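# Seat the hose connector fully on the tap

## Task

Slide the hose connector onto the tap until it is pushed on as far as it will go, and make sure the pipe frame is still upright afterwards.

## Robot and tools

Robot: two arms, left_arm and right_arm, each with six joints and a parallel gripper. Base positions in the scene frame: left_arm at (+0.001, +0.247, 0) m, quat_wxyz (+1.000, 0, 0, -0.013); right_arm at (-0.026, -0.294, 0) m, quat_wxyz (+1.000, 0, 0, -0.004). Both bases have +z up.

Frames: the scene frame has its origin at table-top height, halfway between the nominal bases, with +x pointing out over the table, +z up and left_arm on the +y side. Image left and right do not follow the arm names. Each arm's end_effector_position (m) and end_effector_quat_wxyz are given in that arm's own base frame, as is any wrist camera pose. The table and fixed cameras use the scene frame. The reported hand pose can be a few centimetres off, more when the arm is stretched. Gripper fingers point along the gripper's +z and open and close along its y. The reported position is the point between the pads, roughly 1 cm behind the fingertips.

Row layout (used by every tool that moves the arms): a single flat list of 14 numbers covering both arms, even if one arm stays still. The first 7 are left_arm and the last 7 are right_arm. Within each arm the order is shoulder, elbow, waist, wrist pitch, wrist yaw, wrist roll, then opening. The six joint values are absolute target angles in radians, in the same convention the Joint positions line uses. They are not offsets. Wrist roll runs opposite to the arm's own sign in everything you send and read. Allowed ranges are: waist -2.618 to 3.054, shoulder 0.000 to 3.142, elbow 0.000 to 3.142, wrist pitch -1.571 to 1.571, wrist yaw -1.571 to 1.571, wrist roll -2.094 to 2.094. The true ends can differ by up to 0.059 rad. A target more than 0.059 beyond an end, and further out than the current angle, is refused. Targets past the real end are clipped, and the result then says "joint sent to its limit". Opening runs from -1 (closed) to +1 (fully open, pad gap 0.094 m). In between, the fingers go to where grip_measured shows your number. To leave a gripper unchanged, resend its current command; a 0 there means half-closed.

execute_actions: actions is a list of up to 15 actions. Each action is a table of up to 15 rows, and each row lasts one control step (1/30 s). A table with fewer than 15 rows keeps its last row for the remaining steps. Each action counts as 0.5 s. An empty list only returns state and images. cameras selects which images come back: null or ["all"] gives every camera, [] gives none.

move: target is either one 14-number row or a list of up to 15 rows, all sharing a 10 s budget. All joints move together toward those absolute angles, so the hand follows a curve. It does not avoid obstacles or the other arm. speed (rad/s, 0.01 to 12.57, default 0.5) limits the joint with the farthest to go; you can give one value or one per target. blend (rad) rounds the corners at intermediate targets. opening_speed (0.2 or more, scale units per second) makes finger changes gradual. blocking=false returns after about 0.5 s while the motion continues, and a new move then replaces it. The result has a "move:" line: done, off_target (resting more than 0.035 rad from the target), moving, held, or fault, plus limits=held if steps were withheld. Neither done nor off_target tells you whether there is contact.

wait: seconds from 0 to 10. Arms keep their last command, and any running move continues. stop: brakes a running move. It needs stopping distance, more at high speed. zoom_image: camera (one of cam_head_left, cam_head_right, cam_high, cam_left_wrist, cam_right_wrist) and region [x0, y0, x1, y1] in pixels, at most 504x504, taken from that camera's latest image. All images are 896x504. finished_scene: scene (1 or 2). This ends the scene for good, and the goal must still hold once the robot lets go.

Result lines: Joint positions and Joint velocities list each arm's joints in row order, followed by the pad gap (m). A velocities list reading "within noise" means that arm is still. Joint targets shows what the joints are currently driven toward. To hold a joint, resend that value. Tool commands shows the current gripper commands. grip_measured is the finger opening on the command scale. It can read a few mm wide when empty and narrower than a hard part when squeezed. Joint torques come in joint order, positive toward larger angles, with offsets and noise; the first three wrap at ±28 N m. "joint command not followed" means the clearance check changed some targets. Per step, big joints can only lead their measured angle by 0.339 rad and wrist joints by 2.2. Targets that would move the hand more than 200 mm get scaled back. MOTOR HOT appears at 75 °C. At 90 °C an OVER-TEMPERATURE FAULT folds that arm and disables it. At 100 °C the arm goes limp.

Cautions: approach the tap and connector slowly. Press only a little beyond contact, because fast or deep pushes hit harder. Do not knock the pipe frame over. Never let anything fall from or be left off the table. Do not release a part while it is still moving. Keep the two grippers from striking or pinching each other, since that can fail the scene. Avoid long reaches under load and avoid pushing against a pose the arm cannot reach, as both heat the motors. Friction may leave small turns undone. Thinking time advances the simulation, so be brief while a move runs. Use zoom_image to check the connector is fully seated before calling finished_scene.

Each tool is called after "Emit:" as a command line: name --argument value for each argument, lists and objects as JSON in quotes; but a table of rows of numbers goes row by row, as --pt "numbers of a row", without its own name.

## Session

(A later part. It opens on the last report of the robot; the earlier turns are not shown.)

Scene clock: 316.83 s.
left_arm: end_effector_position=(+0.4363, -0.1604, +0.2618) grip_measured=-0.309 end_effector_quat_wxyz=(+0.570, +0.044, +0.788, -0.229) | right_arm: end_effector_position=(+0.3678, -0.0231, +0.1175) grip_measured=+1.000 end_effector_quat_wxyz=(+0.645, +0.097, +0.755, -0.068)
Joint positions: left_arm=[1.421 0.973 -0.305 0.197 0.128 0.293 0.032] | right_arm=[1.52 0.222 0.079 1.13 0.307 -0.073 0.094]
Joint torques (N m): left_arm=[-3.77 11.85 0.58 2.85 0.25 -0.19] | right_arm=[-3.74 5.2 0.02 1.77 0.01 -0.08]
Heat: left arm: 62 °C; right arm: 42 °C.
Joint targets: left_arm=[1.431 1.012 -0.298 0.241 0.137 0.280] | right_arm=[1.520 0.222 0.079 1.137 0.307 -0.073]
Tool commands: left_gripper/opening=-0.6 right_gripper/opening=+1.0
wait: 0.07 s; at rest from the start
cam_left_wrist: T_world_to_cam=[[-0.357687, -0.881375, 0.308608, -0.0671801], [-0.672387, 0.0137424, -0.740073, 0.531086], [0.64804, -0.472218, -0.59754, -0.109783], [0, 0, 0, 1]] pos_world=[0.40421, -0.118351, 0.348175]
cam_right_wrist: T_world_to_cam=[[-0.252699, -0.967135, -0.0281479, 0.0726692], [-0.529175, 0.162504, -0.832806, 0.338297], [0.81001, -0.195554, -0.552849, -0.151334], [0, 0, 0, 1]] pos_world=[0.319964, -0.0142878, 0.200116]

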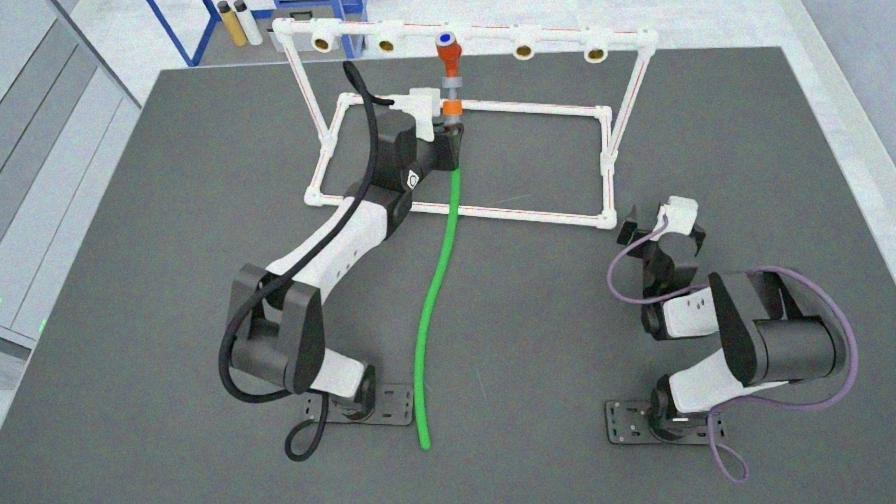

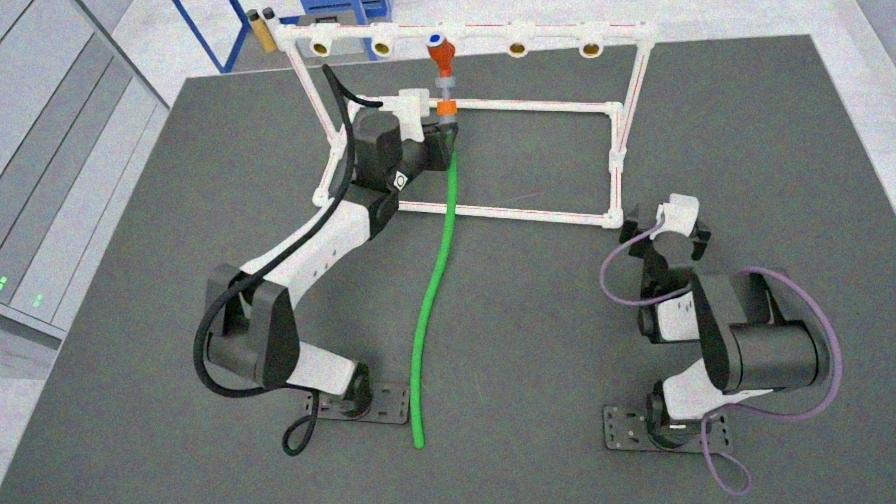

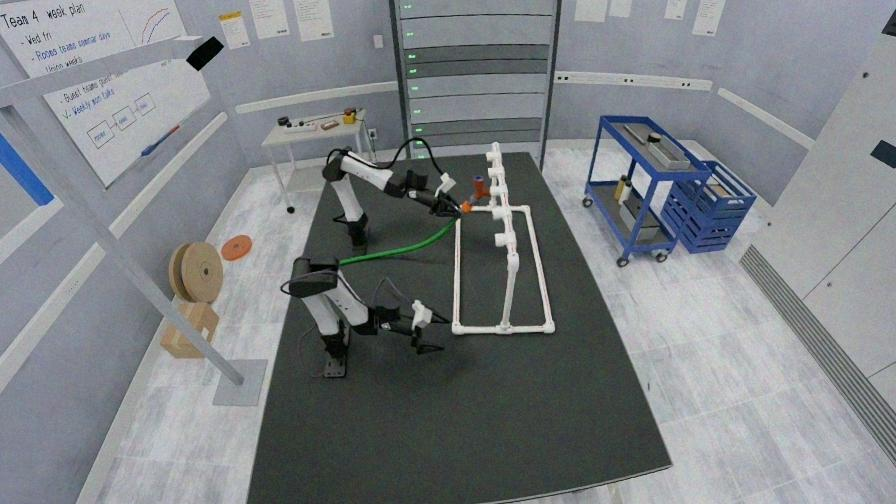

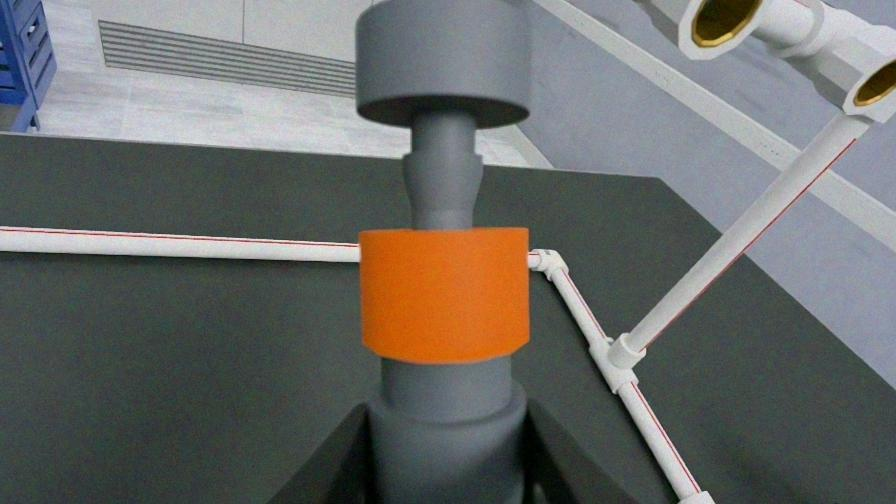

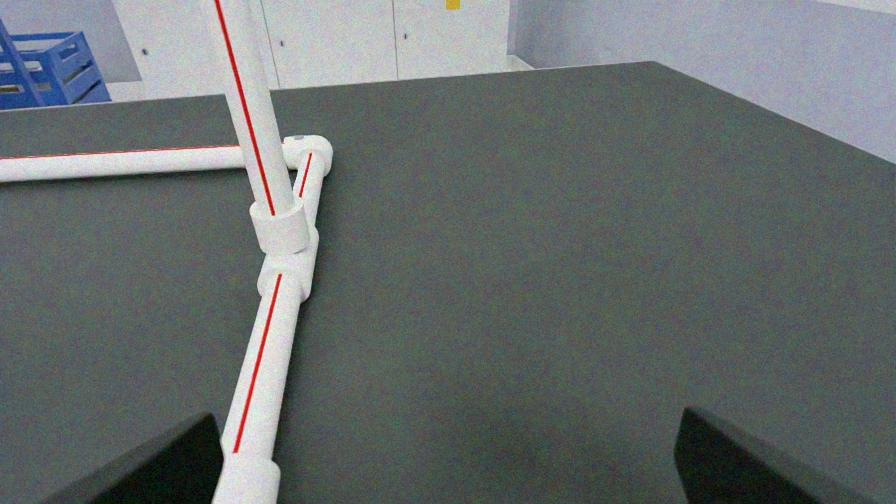

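Emit:
move --target '[1.431,1.012,-0.298,0.241,0.137,0.280,-0.6,1.997,1.391,0.640,1.04,0.43,-1.40,1]' --speed 0.6

Scene clock: 354.87 s.
left_arm: end_effector_position=(+0.4363, -0.1604, +0.2618) grip_measured=-0.309 end_effector_quat_wxyz=(+0.570, +0.044, +0.788, -0.229) | right_arm: end_effector_position=(+0.5010, +0.2868, +0.3508) grip_measured=+1.000 end_effector_quat_wxyz=(+0.529, +0.357, +0.439, +0.633)
Joint positions: left_arm=[1.421 0.973 -0.305 0.197 0.128 0.293 0.032] | right_arm=[1.988 1.361 0.641 1.031 0.416 -1.386 0.094]
Joint torques (N m): left_arm=[-3.77 11.81 0.68 2.86 0.23 -0.19] | right_arm=[-8.75 10.69 -0.08 1.53 0 -0.17]
Heat: left arm: 68 °C; right arm: 42 °C.
Joint targets: left_arm=[1.431 1.012 -0.298 0.241 0.137 0.280] | right_arm=[1.997 1.391 0.640 1.040 0.430 -1.400]
move: off_target (left_arm); left_arm: the wrist pitch is farthest, 0.044 rad from its target
cam_left_wrist: T_world_to_cam=[[-0.357687, -0.881375, 0.308608, -0.0671801], [-0.672387, 0.0137424, -0.740073, 0.531086], [0.64804, -0.472218, -0.59754, -0.109783], [0, 0, 0, 1]] pos_world=[0.40421, -0.118351, 0.348175]
cam_right_wrist: T_world_to_cam=[[0.337146, 0.0623232, -0.939387, 0.141561], [-0.553446, 0.820305, -0.144209, 0.134632], [0.761597, 0.56852, 0.311055, -0.567609], [0, 0, 0, 1]] pos_world=[0.459074, 0.203435, 0.328953]

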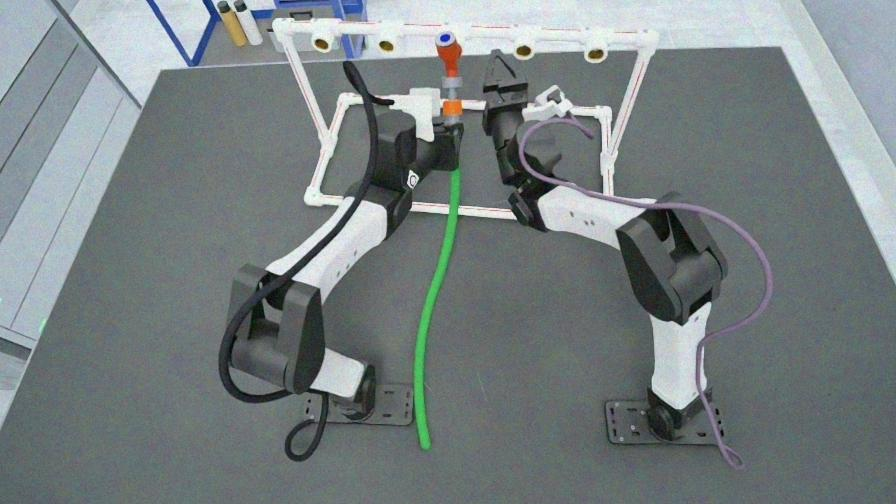

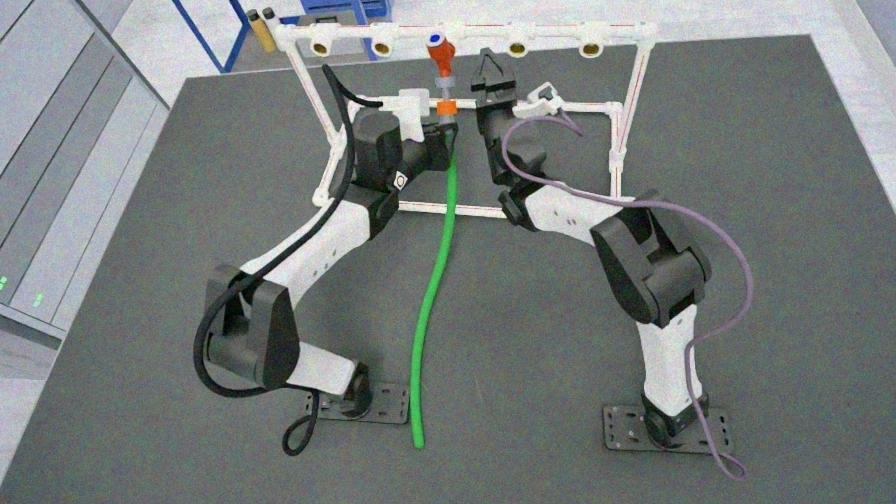

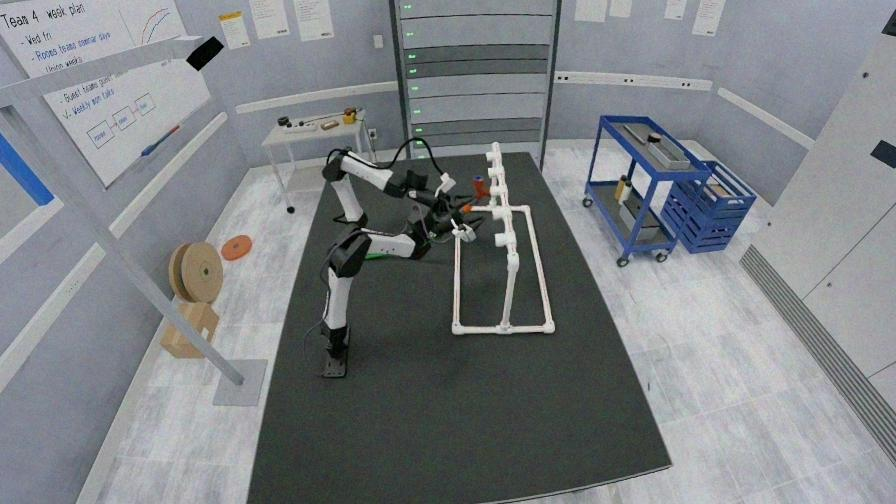

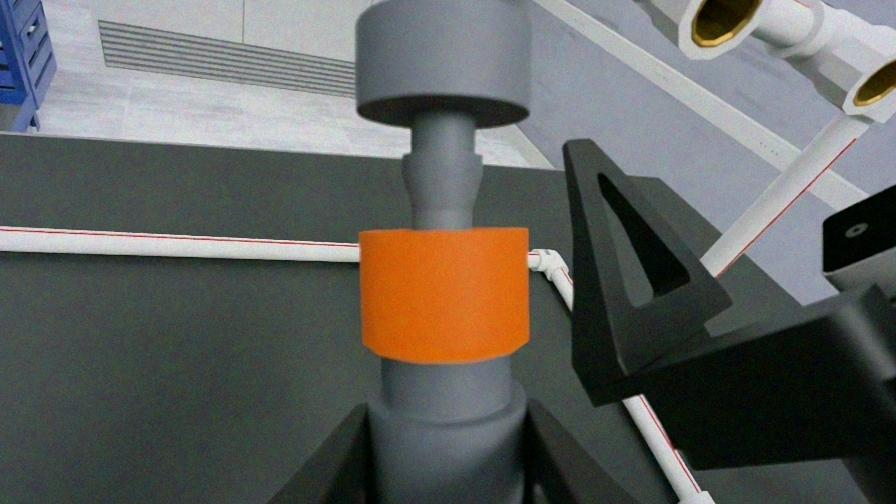

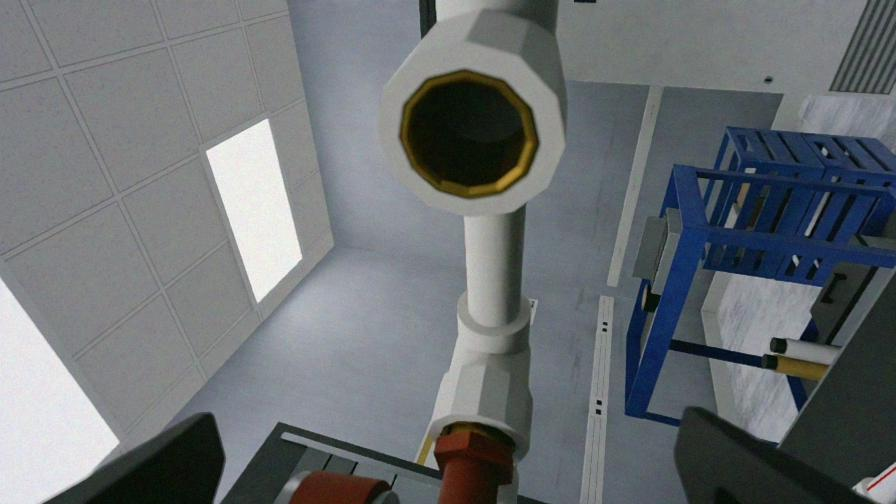

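Emit:
move --target '[1.431,1.012,-0.298,0.241,0.137,0.280,-0.6,2.187,1.724,0.576,0.865,0.345,-1.448,1]' --speed 0.25 --cameras '["cam_right_wrist", "cam_head_left", "cam_high"]'

Scene clock: 369.70 s.
left_arm: end_effector_position=(+0.4363, -0.1604, +0.2618) grip_measured=-0.309 end_effector_quat_wxyz=(+0.570, +0.044, +0.788, -0.229) | right_arm: end_effector_position=(+0.5630, +0.2996, +0.3529) grip_measured=+1.000 end_effector_quat_wxyz=(+0.516, +0.362, +0.447, +0.635)
Joint positions: left_arm=[1.421 0.973 -0.305 0.197 0.128 0.293 0.032] | right_arm=[2.18 1.691 0.582 0.859 0.351 -1.437 0.094]
Joint torques (N m): left_arm=[-3.73 11.86 0.58 2.87 0.22 -0.18] | right_arm=[-10.61 11.28 -0.55 1.55 -0.2 -0.15]
Heat: left arm: 70 °C; right arm: 42 °C.
Joint targets: left_arm=[1.431 1.012 -0.298 0.241 0.137 0.280] | right_arm=[2.187 1.724 0.576 0.865 0.345 -1.448]
move: off_target (left_arm); left_arm: the wrist pitch is farthest, 0.044 rad from its target
cam_right_wrist: T_world_to_cam=[[0.313519, 0.0743692, -0.946665, 0.134074], [-0.572345, 0.810291, -0.125895, 0.16593], [0.757712, 0.581289, 0.296606, -0.619304], [0, 0, 0, 1]] pos_world=[0.522189, 0.215572, 0.331503]
Images, in order (width x height): cam_head_left 896x504, cam_high 896x504, cam_right_wrist 896x504.

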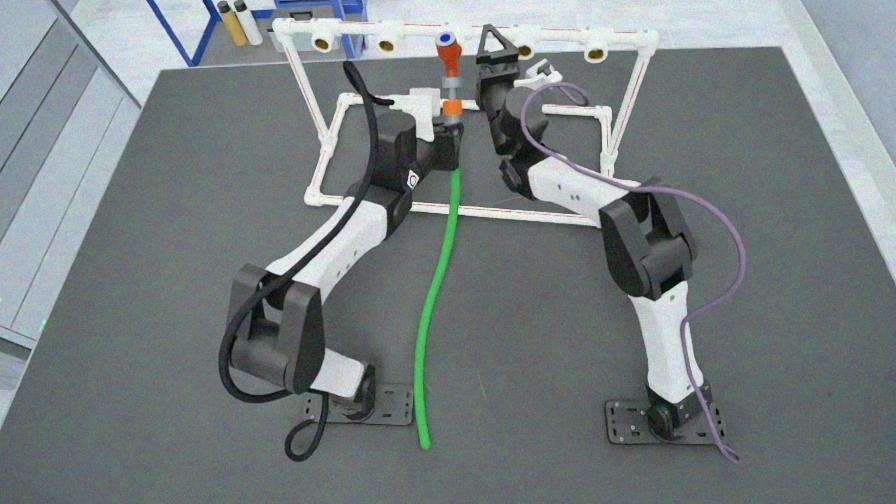

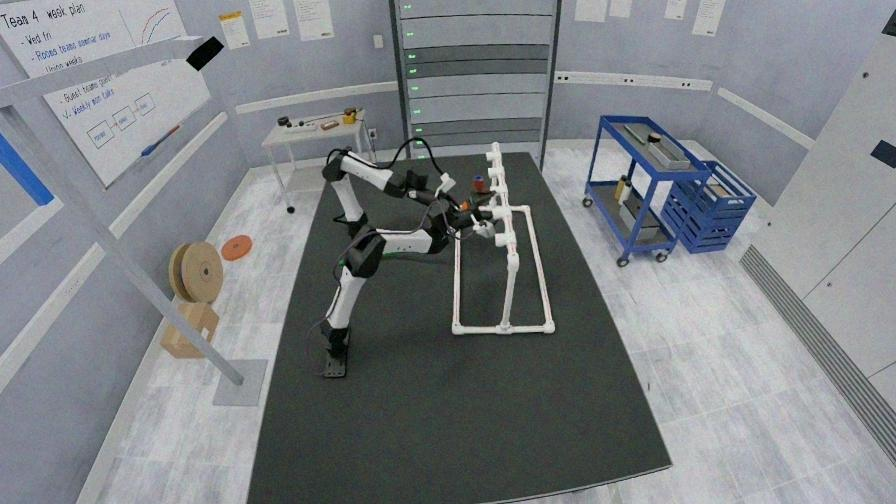

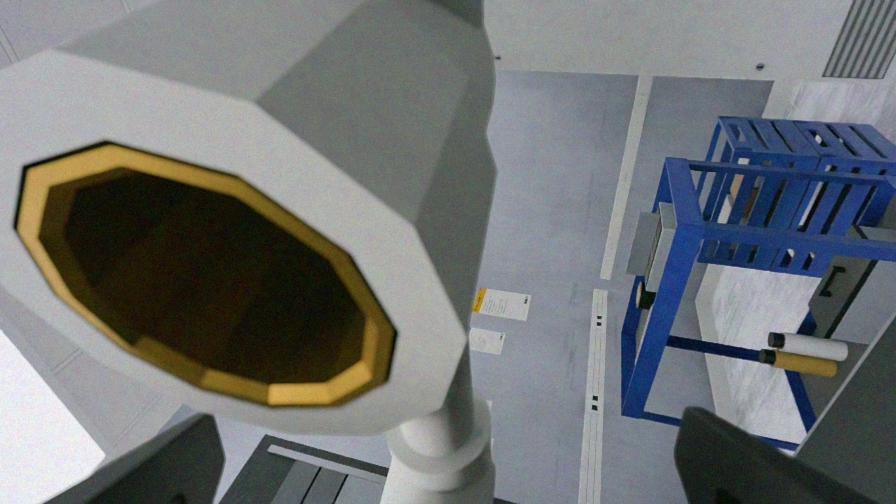

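Emit:
move --pt "1.431 1.012 -0.298 0.241 0.137 0.280 -0.6 1.99 1.391 0.637 1.04 0.42 -1.38 1" --pt "1.431 1.012 -0.298 0.241 0.137 0.280 -0.6 2.568 1.907 0.567 1.53 0.284 -1.165 1" --speed 0.4 --blend 0.1 --cameras '["cam_right_wrist", "cam_left_wrist", "cam_head_left", "cam_high"]'

Scene clock: 449.83 s.
left_arm: end_effector_position=(+0.4363, -0.1604, +0.2617) grip_measured=-0.309 end_effector_quat_wxyz=(+0.570, +0.044, +0.788, -0.229) | right_arm: end_effector_position=(+0.5619, +0.3028, +0.3177) grip_measured=+1.000 end_effector_quat_wxyz=(+0.630, +0.241, +0.318, +0.666)
Joint positions: left_arm=[1.421 0.973 -0.305 0.197 0.128 0.293 0.032] | right_arm=[2.566 1.878 0.573 1.48 0.295 -1.175 0.094]
Joint torques (N m): left_arm=[-3.79 11.88 0.58 2.85 0.24 -0.18] | right_arm=[-12.44 9.91 -0.58 1.52 -0.35 0.06]
Heat: left arm: 74 °C; right arm: 58 °C.
Joint targets: left_arm=[1.431 1.012 -0.298 0.241 0.137 0.280] | right_arm=[2.568 1.907 0.567 1.530 0.284 -1.165]
move: off_target (left_arm, right_arm); left_arm: the wrist pitch is farthest, 0.044 rad from its target; right_arm: the wrist pitch is farthest, 0.050 rad from its target
cam_left_wrist: T_world_to_cam=[[-0.357645, -0.881369, 0.308673, -0.0671886], [-0.672688, 0.0138738, -0.739796, 0.531055], [0.647751, -0.472225, -0.597848, -0.10962], [0, 0, 0, 1]] pos_world=[0.404211, -0.118351, 0.348076]
cam_right_wrist: T_world_to_cam=[[0.67149, 0.0103356, -0.740942, -0.146276], [-0.390193, 0.854983, -0.341692, 0.110929], [0.629961, 0.518552, 0.578145, -0.608471], [0, 0, 0, 1]] pos_world=[0.52482, 0.222194, 0.281306]
Images, in order (width x height): cam_head_left 896x504, cam_high 896x504, cam_left_wrist 896x504, cam_right_wrist 896x504.

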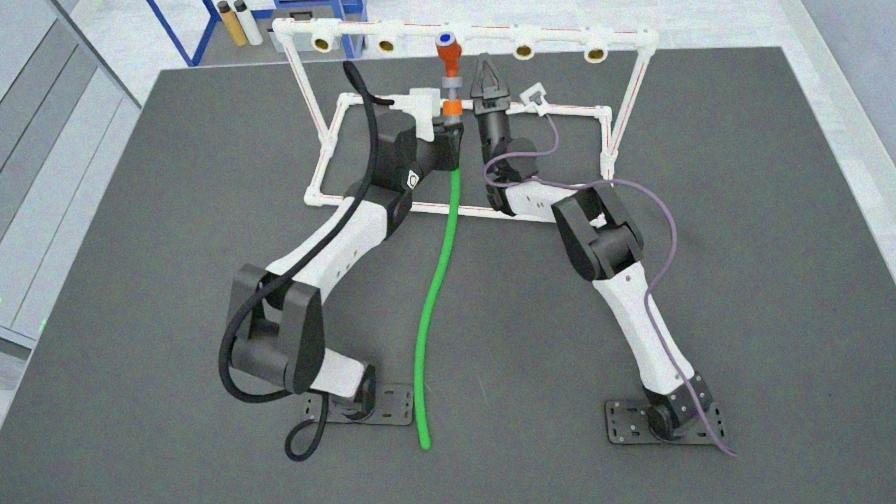

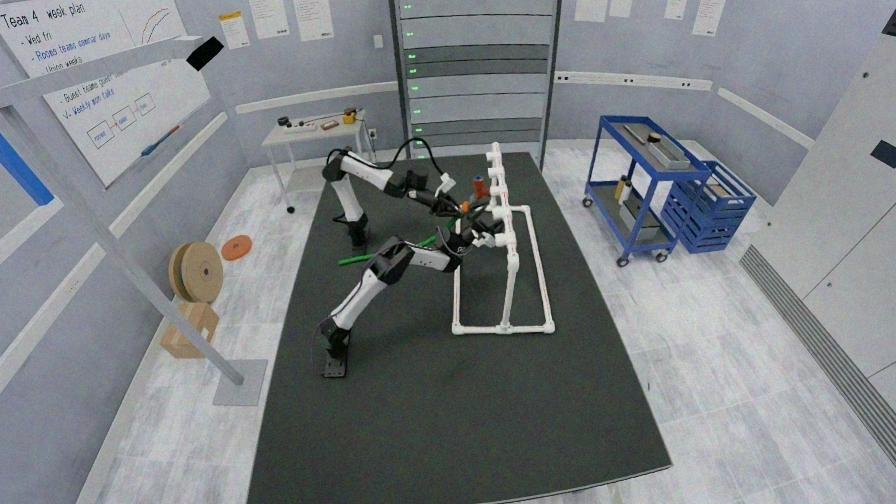

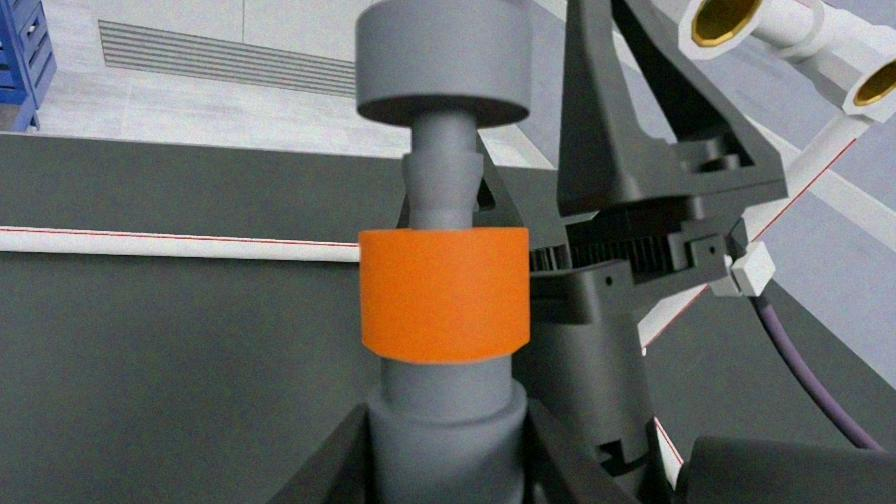

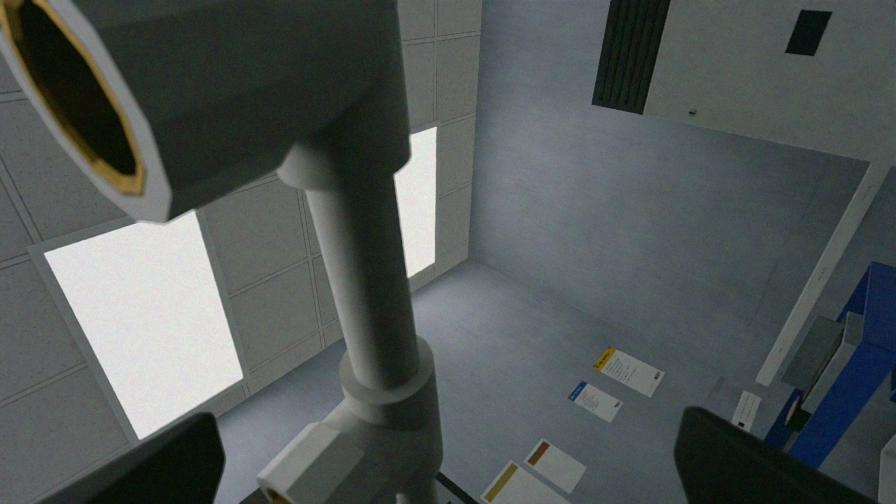

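Emit:
move --target '[1.431,1.012,-0.298,0.241,0.137,0.280,-0.6,2.580,2.030,0.548,1.410,0.272,-1.197,1]' --speed 0.15 --cameras '["cam_right_wrist", "cam_head_left", "cam_high"]'

Scene clock: 471.20 s.
left_arm: end_effector_position=(+0.4363, -0.1604, +0.2617) grip_measured=-0.309 end_effector_quat_wxyz=(+0.570, +0.044, +0.788, -0.229) | right_arm: end_effector_position=(+0.5710, +0.2973, +0.3508) grip_measured=+1.000 end_effector_quat_wxyz=(+0.636, +0.235, +0.300, +0.671)
Joint positions: left_arm=[1.421 0.973 -0.305 0.197 0.128 0.293 0.032] | right_arm=[2.571 2 0.555 1.401 0.283 -1.18 0.094]
Joint torques (N m): left_arm=[-3.77 11.85 0.54 2.85 0.23 -0.19] | right_arm=[-12.03 10.22 -0.62 1.08 -0.34 -0.22]
Heat: left arm: 75 °C; right arm: 59 °C. Fold the left arm in close to its base, or ease its load, before you think long.
Joint targets: left_arm=[1.431 1.012 -0.298 0.241 0.137 0.280] | right_arm=[2.580 2.030 0.548 1.410 0.272 -1.197]
MOTOR HOT: the elbow of the left arm reports 75 °C; the controller's stop level is 90 °C. To cool a motor, set the load down, stop pushing, or move to a pose that needs little force.
move: off_target (left_arm); left_arm: the wrist pitch is farthest, 0.044 rad from its target
cam_right_wrist: T_world_to_cam=[[0.698222, 0.0190605, -0.715628, -0.154502], [-0.372934, 0.862973, -0.340878, 0.117993], [0.61107, 0.50489, 0.609655, -0.626756], [0, 0, 0, 1]] pos_world=[0.534872, 0.217563, 0.311761]
Images, in order (width x height): cam_head_left 896x504, cam_high 896x504, cam_right_wrist 896x504.

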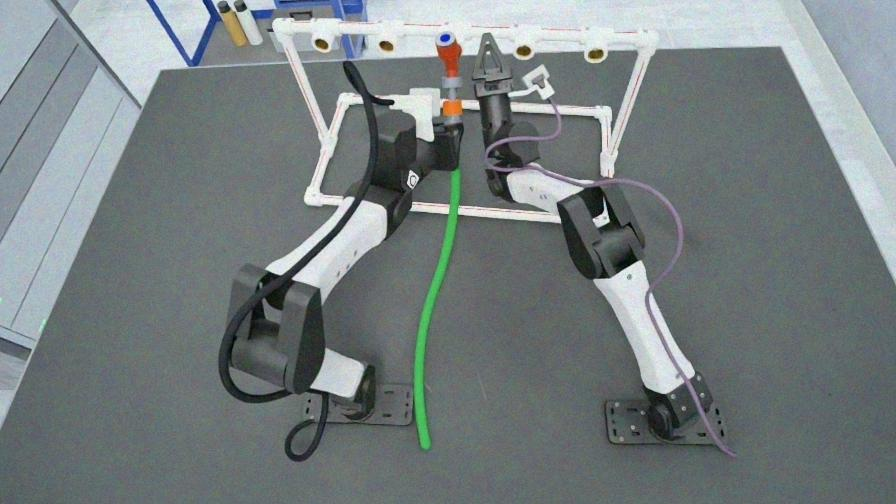

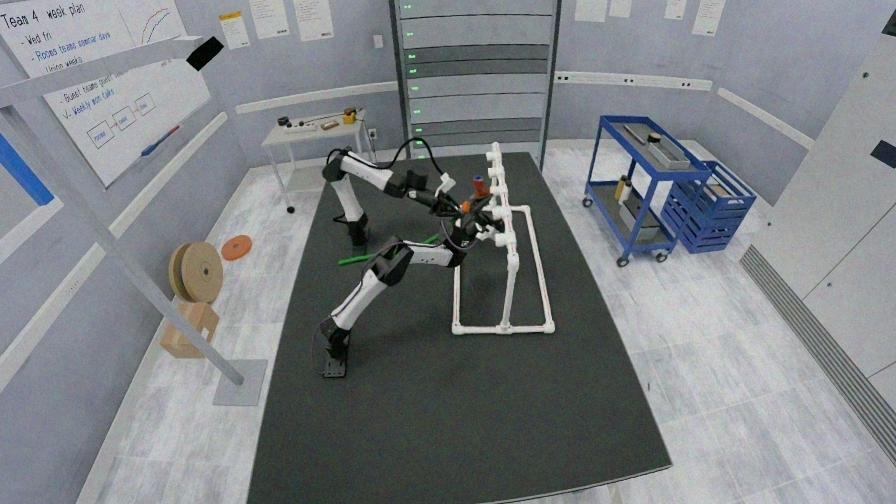

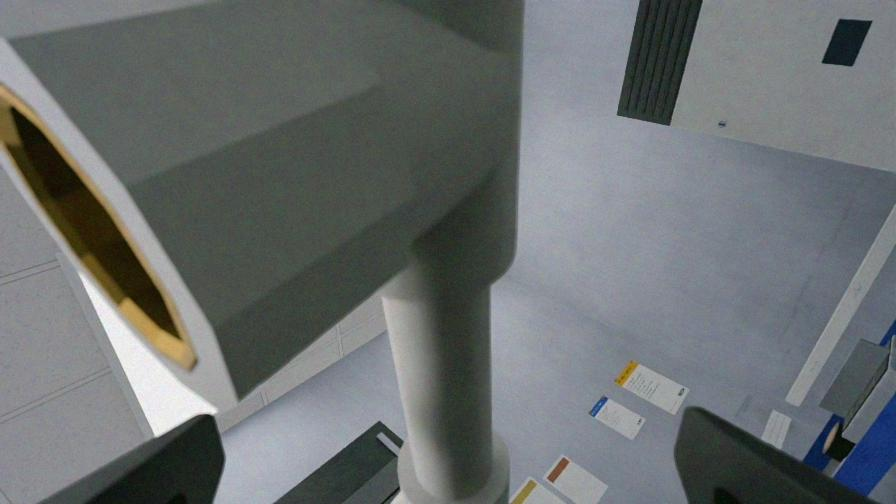

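Emit:
move --target '[1.431,1.012,-0.298,0.241,0.137,0.280,-0.6,2.588,2.074,0.542,1.372,0.267,-1.206,1]' --speed 0.15 --cameras '["cam_right_wrist"]'

Scene clock: 477.47 s.
left_arm: end_effector_position=(+0.4363, -0.1604, +0.2617) grip_measured=-0.309 end_effector_quat_wxyz=(+0.570, +0.044, +0.788, -0.229) | right_arm: end_effector_position=(+0.5762, +0.2967, +0.3574) grip_measured=+1.000 end_effector_quat_wxyz=(+0.634, +0.236, +0.300, +0.672)
Joint positions: left_arm=[1.421 0.973 -0.305 0.197 0.128 0.293 0.032] | right_arm=[2.579 2.044 0.548 1.364 0.278 -1.19 0.094]
Joint torques (N m): left_arm=[-3.74 11.85 0.57 2.85 0.24 -0.18] | right_arm=[-12.14 10.35 -0.59 1.08 -0.34 -0.23]
Heat: left arm: 75 °C; right arm: 59 °C. Fold the left arm in close to its base, or ease its load, before you think long.
Joint targets: left_arm=[1.431 1.012 -0.298 0.241 0.137 0.280] | right_arm=[2.588 2.074 0.542 1.372 0.267 -1.206]
MOTOR HOT: still on. The elbow of the left arm reports 75 °C.
move: off_target (left_arm); left_arm: the wrist pitch is farthest, 0.044 rad from its target
cam_right_wrist: T_world_to_cam=[[0.697992, 0.0231859, -0.71573, -0.154419], [-0.376139, 0.862368, -0.338882, 0.124018], [0.609365, 0.505751, 0.610647, -0.633188], [0, 0, 0, 1]] pos_world=[0.540274, 0.216866, 0.31816]

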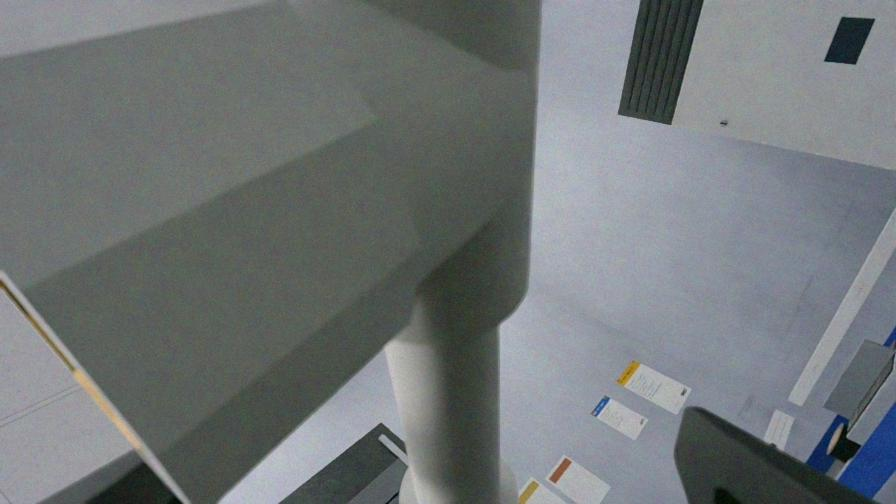

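Emit:
move --target '[1.431,1.012,-0.298,0.241,0.137,0.280,-0.6,2.596,2.112,0.537,1.338,0.263,-1.214,1]' --speed 0.12 --cameras '["cam_right_wrist","cam_high","cam_left_wrist"]'

Emit:
zoom_image --camera "cam_high" --region '[440, 160, 540, 260]'

Scene clock: 490.20 s.
left_arm: end_effector_position=(+0.4363, -0.1604, +0.2617) grip_measured=-0.309 end_effector_quat_wxyz=(+0.570, +0.044, +0.788, -0.229) | right_arm: end_effector_position=(+0.5807, +0.2965, +0.3624) grip_measured=+1.000 end_effector_quat_wxyz=(+0.632, +0.236, +0.301, +0.674)
Joint positions: left_arm=[1.421 0.973 -0.305 0.197 0.128 0.293 0.032] | right_arm=[2.587 2.082 0.543 1.33 0.274 -1.198 0.094]
Joint torques (N m): left_arm=[-3.81 11.81 0.55 2.85 0.23 -0.18] | right_arm=[-12.23 10.44 -0.62 1.07 -0.32 -0.21]
Heat: left arm: 76 °C; right arm: 64 °C. Fold the left arm in close to its base, or ease its load, before you think long.
Joint targets: left_arm=[1.431 1.012 -0.298 0.241 0.137 0.280] | right_arm=[2.596 2.112 0.537 1.338 0.263 -1.214]
MOTOR HOT: still on. The elbow of the left arm reports 76 °C.
move: off_target (left_arm); left_arm: the wrist pitch is farthest, 0.044 rad from its target
cam_left_wrist: T_world_to_cam=[[-0.357645, -0.881369, 0.308673, -0.0671886], [-0.672688, 0.0138738, -0.739796, 0.531055], [0.647751, -0.472225, -0.597848, -0.10962], [0, 0, 0, 1]] pos_world=[0.404211, -0.118351, 0.348076]
cam_right_wrist: T_world_to_cam=[[0.696079, 0.0271717, -0.71745, -0.153455], [-0.380535, 0.861341, -0.336578, 0.129647], [0.608824, 0.5073, 0.609901, -0.638816], [0, 0, 0, 1]] pos_world=[0.545079, 0.216571, 0.323155]
Images, in order (width x height): cam_high 896x504, cam_left_wrist 896x504, cam_right_wrist 896x504.

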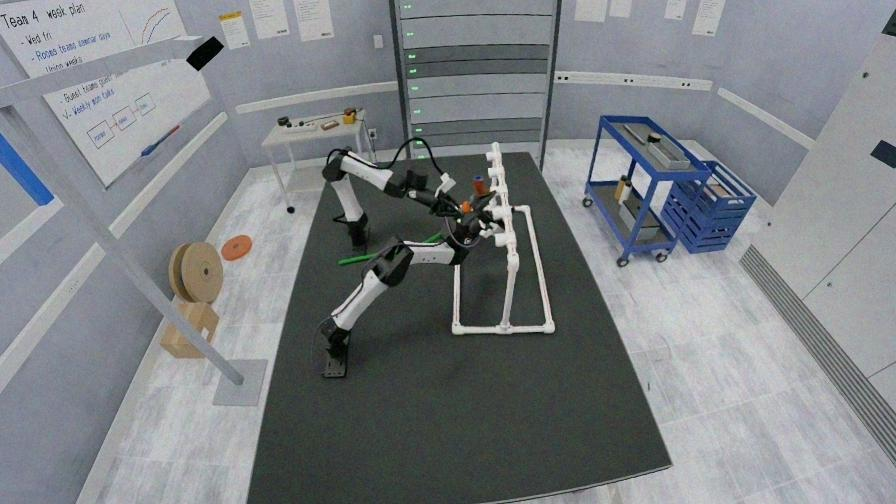

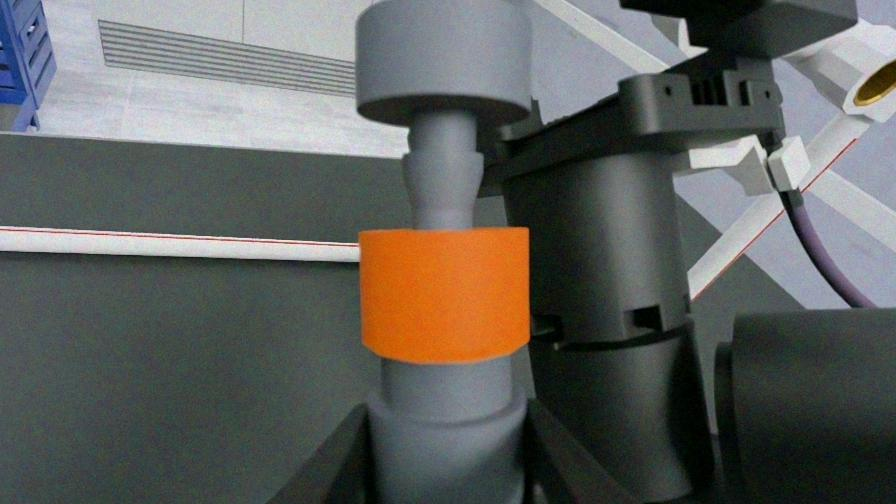

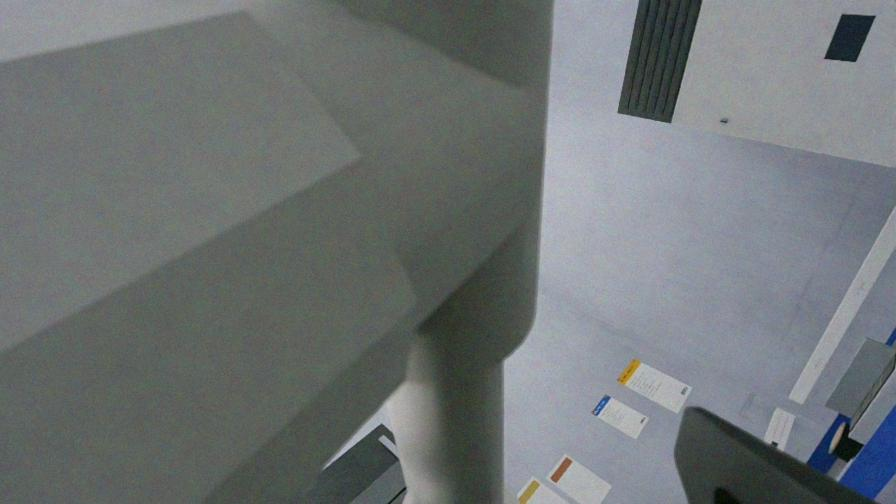

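Scaled by 5.040 (camera's finer frame: 1280x720).

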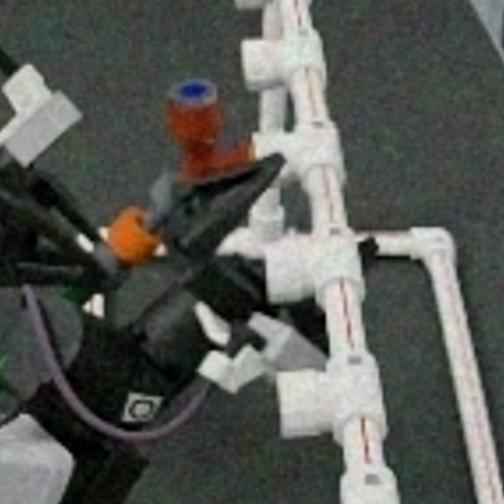

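Emit:
move --target '[1.431,1.012,-0.298,0.241,0.137,0.280,-0.6,2.596,2.112,0.537,1.338,0.263,-1.214,-0.75]' --opening_speed 0.7 --cameras '["cam_right_wrist","cam_left_wrist"]'

Emit:
zoom_image --camera "cam_left_wrist" --region '[320, 0, 580, 240]'

Scene clock: 496.07 s.
left_arm: end_effector_position=(+0.4363, -0.1604, +0.2617) grip_measured=-0.309 end_effector_quat_wxyz=(+0.570, +0.044, +0.788, -0.229) | right_arm: end_effector_position=(+0.5810, +0.2968, +0.3620) grip_measured=-0.626 end_effector_quat_wxyz=(+0.632, +0.236, +0.302, +0.674)
Joint positions: left_arm=[1.421 0.973 -0.305 0.197 0.128 0.293 0.032] | right_arm=[2.587 2.082 0.543 1.328 0.273 -1.199 0.018]
Joint torques (N m): left_arm=[-3.75 11.86 0.61 2.85 0.23 -0.19] | right_arm=[-12.22 10.45 -0.61 1.1 -0.32 -0.2]
Heat: left arm: 76 °C; right arm: 64 °C. Fold the left arm in close to its base, or ease its load, before you think long.
Joint targets: left_arm=[1.431 1.012 -0.298 0.241 0.137 0.280] | right_arm=[2.596 2.112 0.537 1.338 0.263 -1.214]
MOTOR HOT: still on. The elbow of the left arm reports 76 °C.
move: off_target (left_arm); left_arm: the wrist pitch is farthest, 0.044 rad from its target
cam_left_wrist: T_world_to_cam=[[-0.357645, -0.881369, 0.308673, -0.0671886], [-0.672688, 0.0138738, -0.739796, 0.531055], [0.647751, -0.472225, -0.597848, -0.10962], [0, 0, 0, 1]] pos_world=[0.404211, -0.118351, 0.348076]
cam_right_wrist: T_world_to_cam=[[0.694778, 0.027084, -0.718714, -0.15268], [-0.382098, 0.860505, -0.336946, 0.130671], [0.609331, 0.508722, 0.608209, -0.639018], [0, 0, 0, 1]] pos_world=[0.545382, 0.216775, 0.322952]
Images, in order (width x height): cam_left_wrist 896x504, cam_right_wrist 896x504.

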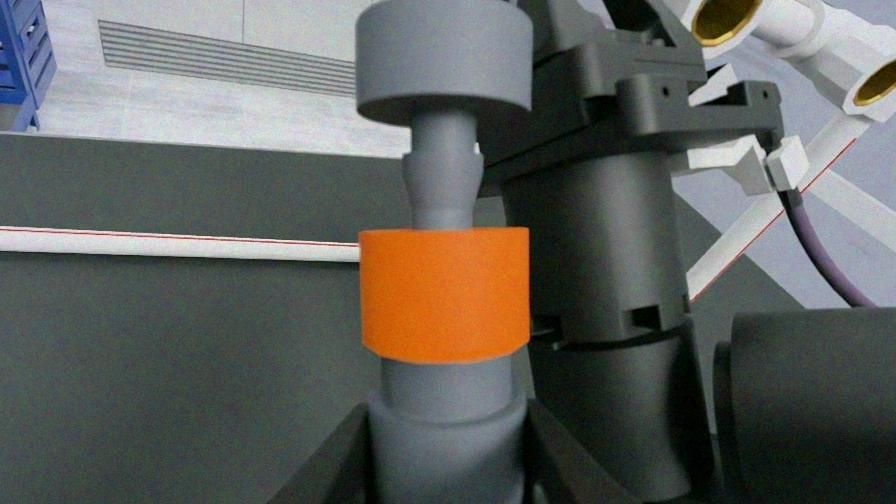

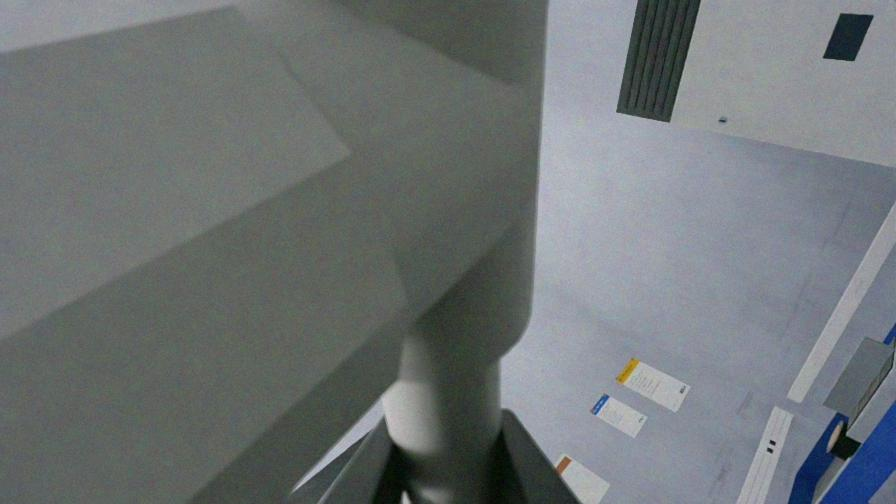

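Scaled by 1.938 (camera's finer frame: 1280x720).

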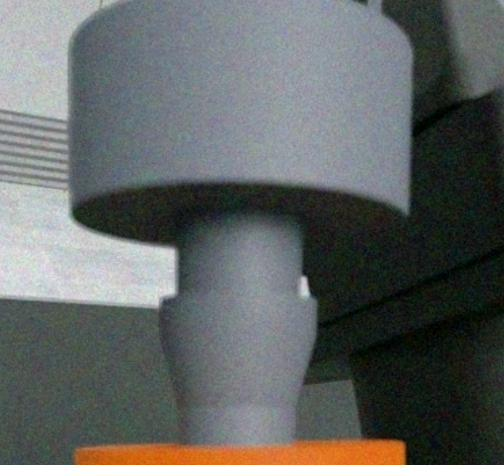

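Emit:
move --target '[1.450,1.062,-0.290,0.210,0.146,0.280,-0.6,2.596,2.112,0.537,1.338,0.263,-1.214,-0.78]' --speed 0.07 --cameras '["cam_left_wrist", "cam_head_left"]'

Emit:
zoom_image --camera "cam_left_wrist" --region '[320, 0, 580, 240]'

Emit:
zoom_image --camera "cam_head_left" --region '[425, 65, 475, 155]'

Scene clock: 516.60 s.
left_arm: end_effector_position=(+0.4428, -0.1604, +0.2690) grip_measured=-0.309 end_effector_quat_wxyz=(+0.568, +0.044, +0.789, -0.230) | right_arm: end_effector_position=(+0.5810, +0.2968, +0.3620) grip_measured=-0.627 end_effector_quat_wxyz=(+0.632, +0.236, +0.302, +0.674)
Joint positions: left_arm=[1.441 1.022 -0.297 0.164 0.137 0.293 0.032] | right_arm=[2.587 2.082 0.543 1.328 0.273 -1.199 0.018]
Joint torques (N m): left_arm=[-3.99 11.86 0.61 2.9 0.21 -0.18] | right_arm=[-12.22 10.44 -0.61 1.1 -0.32 -0.2]
Heat: left arm: 77 °C; right arm: 63 °C. Fold the left arm in close to its base, or ease its load, before you think long.
Joint targets: left_arm=[1.450 1.062 -0.290 0.210 0.146 0.280] | right_arm=[2.596 2.112 0.537 1.338 0.263 -1.214]
MOTOR HOT: still on. The elbow of the left arm reports 77 °C.
move: off_target (left_arm); left_arm: the wrist pitch is farthest, 0.046 rad from its target
cam_left_wrist: T_world_to_cam=[[-0.357782, -0.880411, 0.311237, -0.0676125], [-0.675596, 0.0139603, -0.73714, 0.541513], [0.644641, -0.474006, -0.599797, -0.107926], [0, 0, 0, 1]] pos_world=[0.411227, -0.118244, 0.355481]
Images, in order (width x height): cam_head_left 896x504, cam_left_wrist 896x504.

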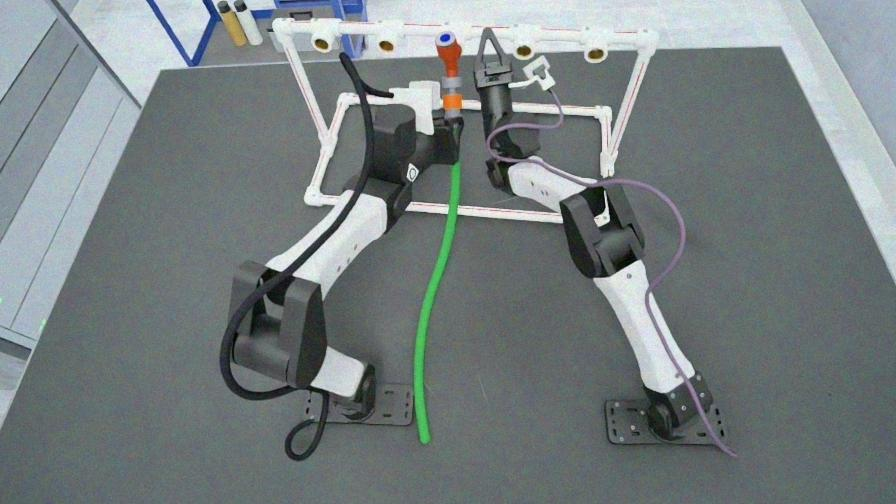

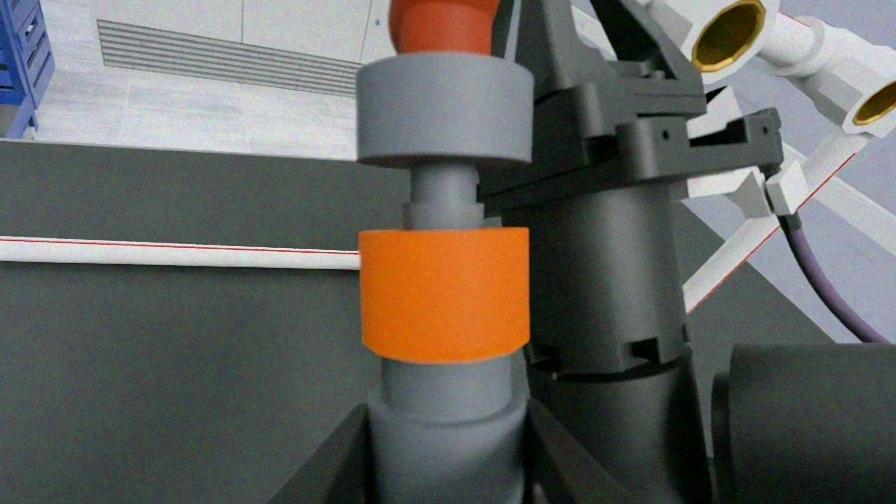

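Scaled by 1.938 (camera's finer frame: 1280x720).

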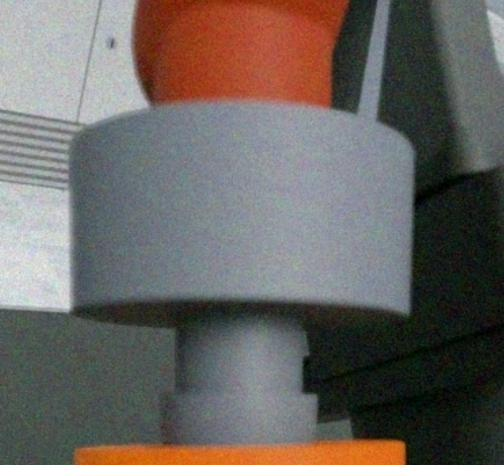

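Scaled by 5.600 (camera's finer frame: 1280x720).

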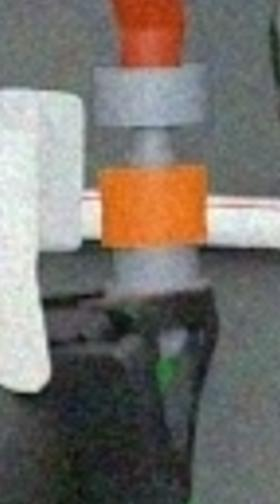

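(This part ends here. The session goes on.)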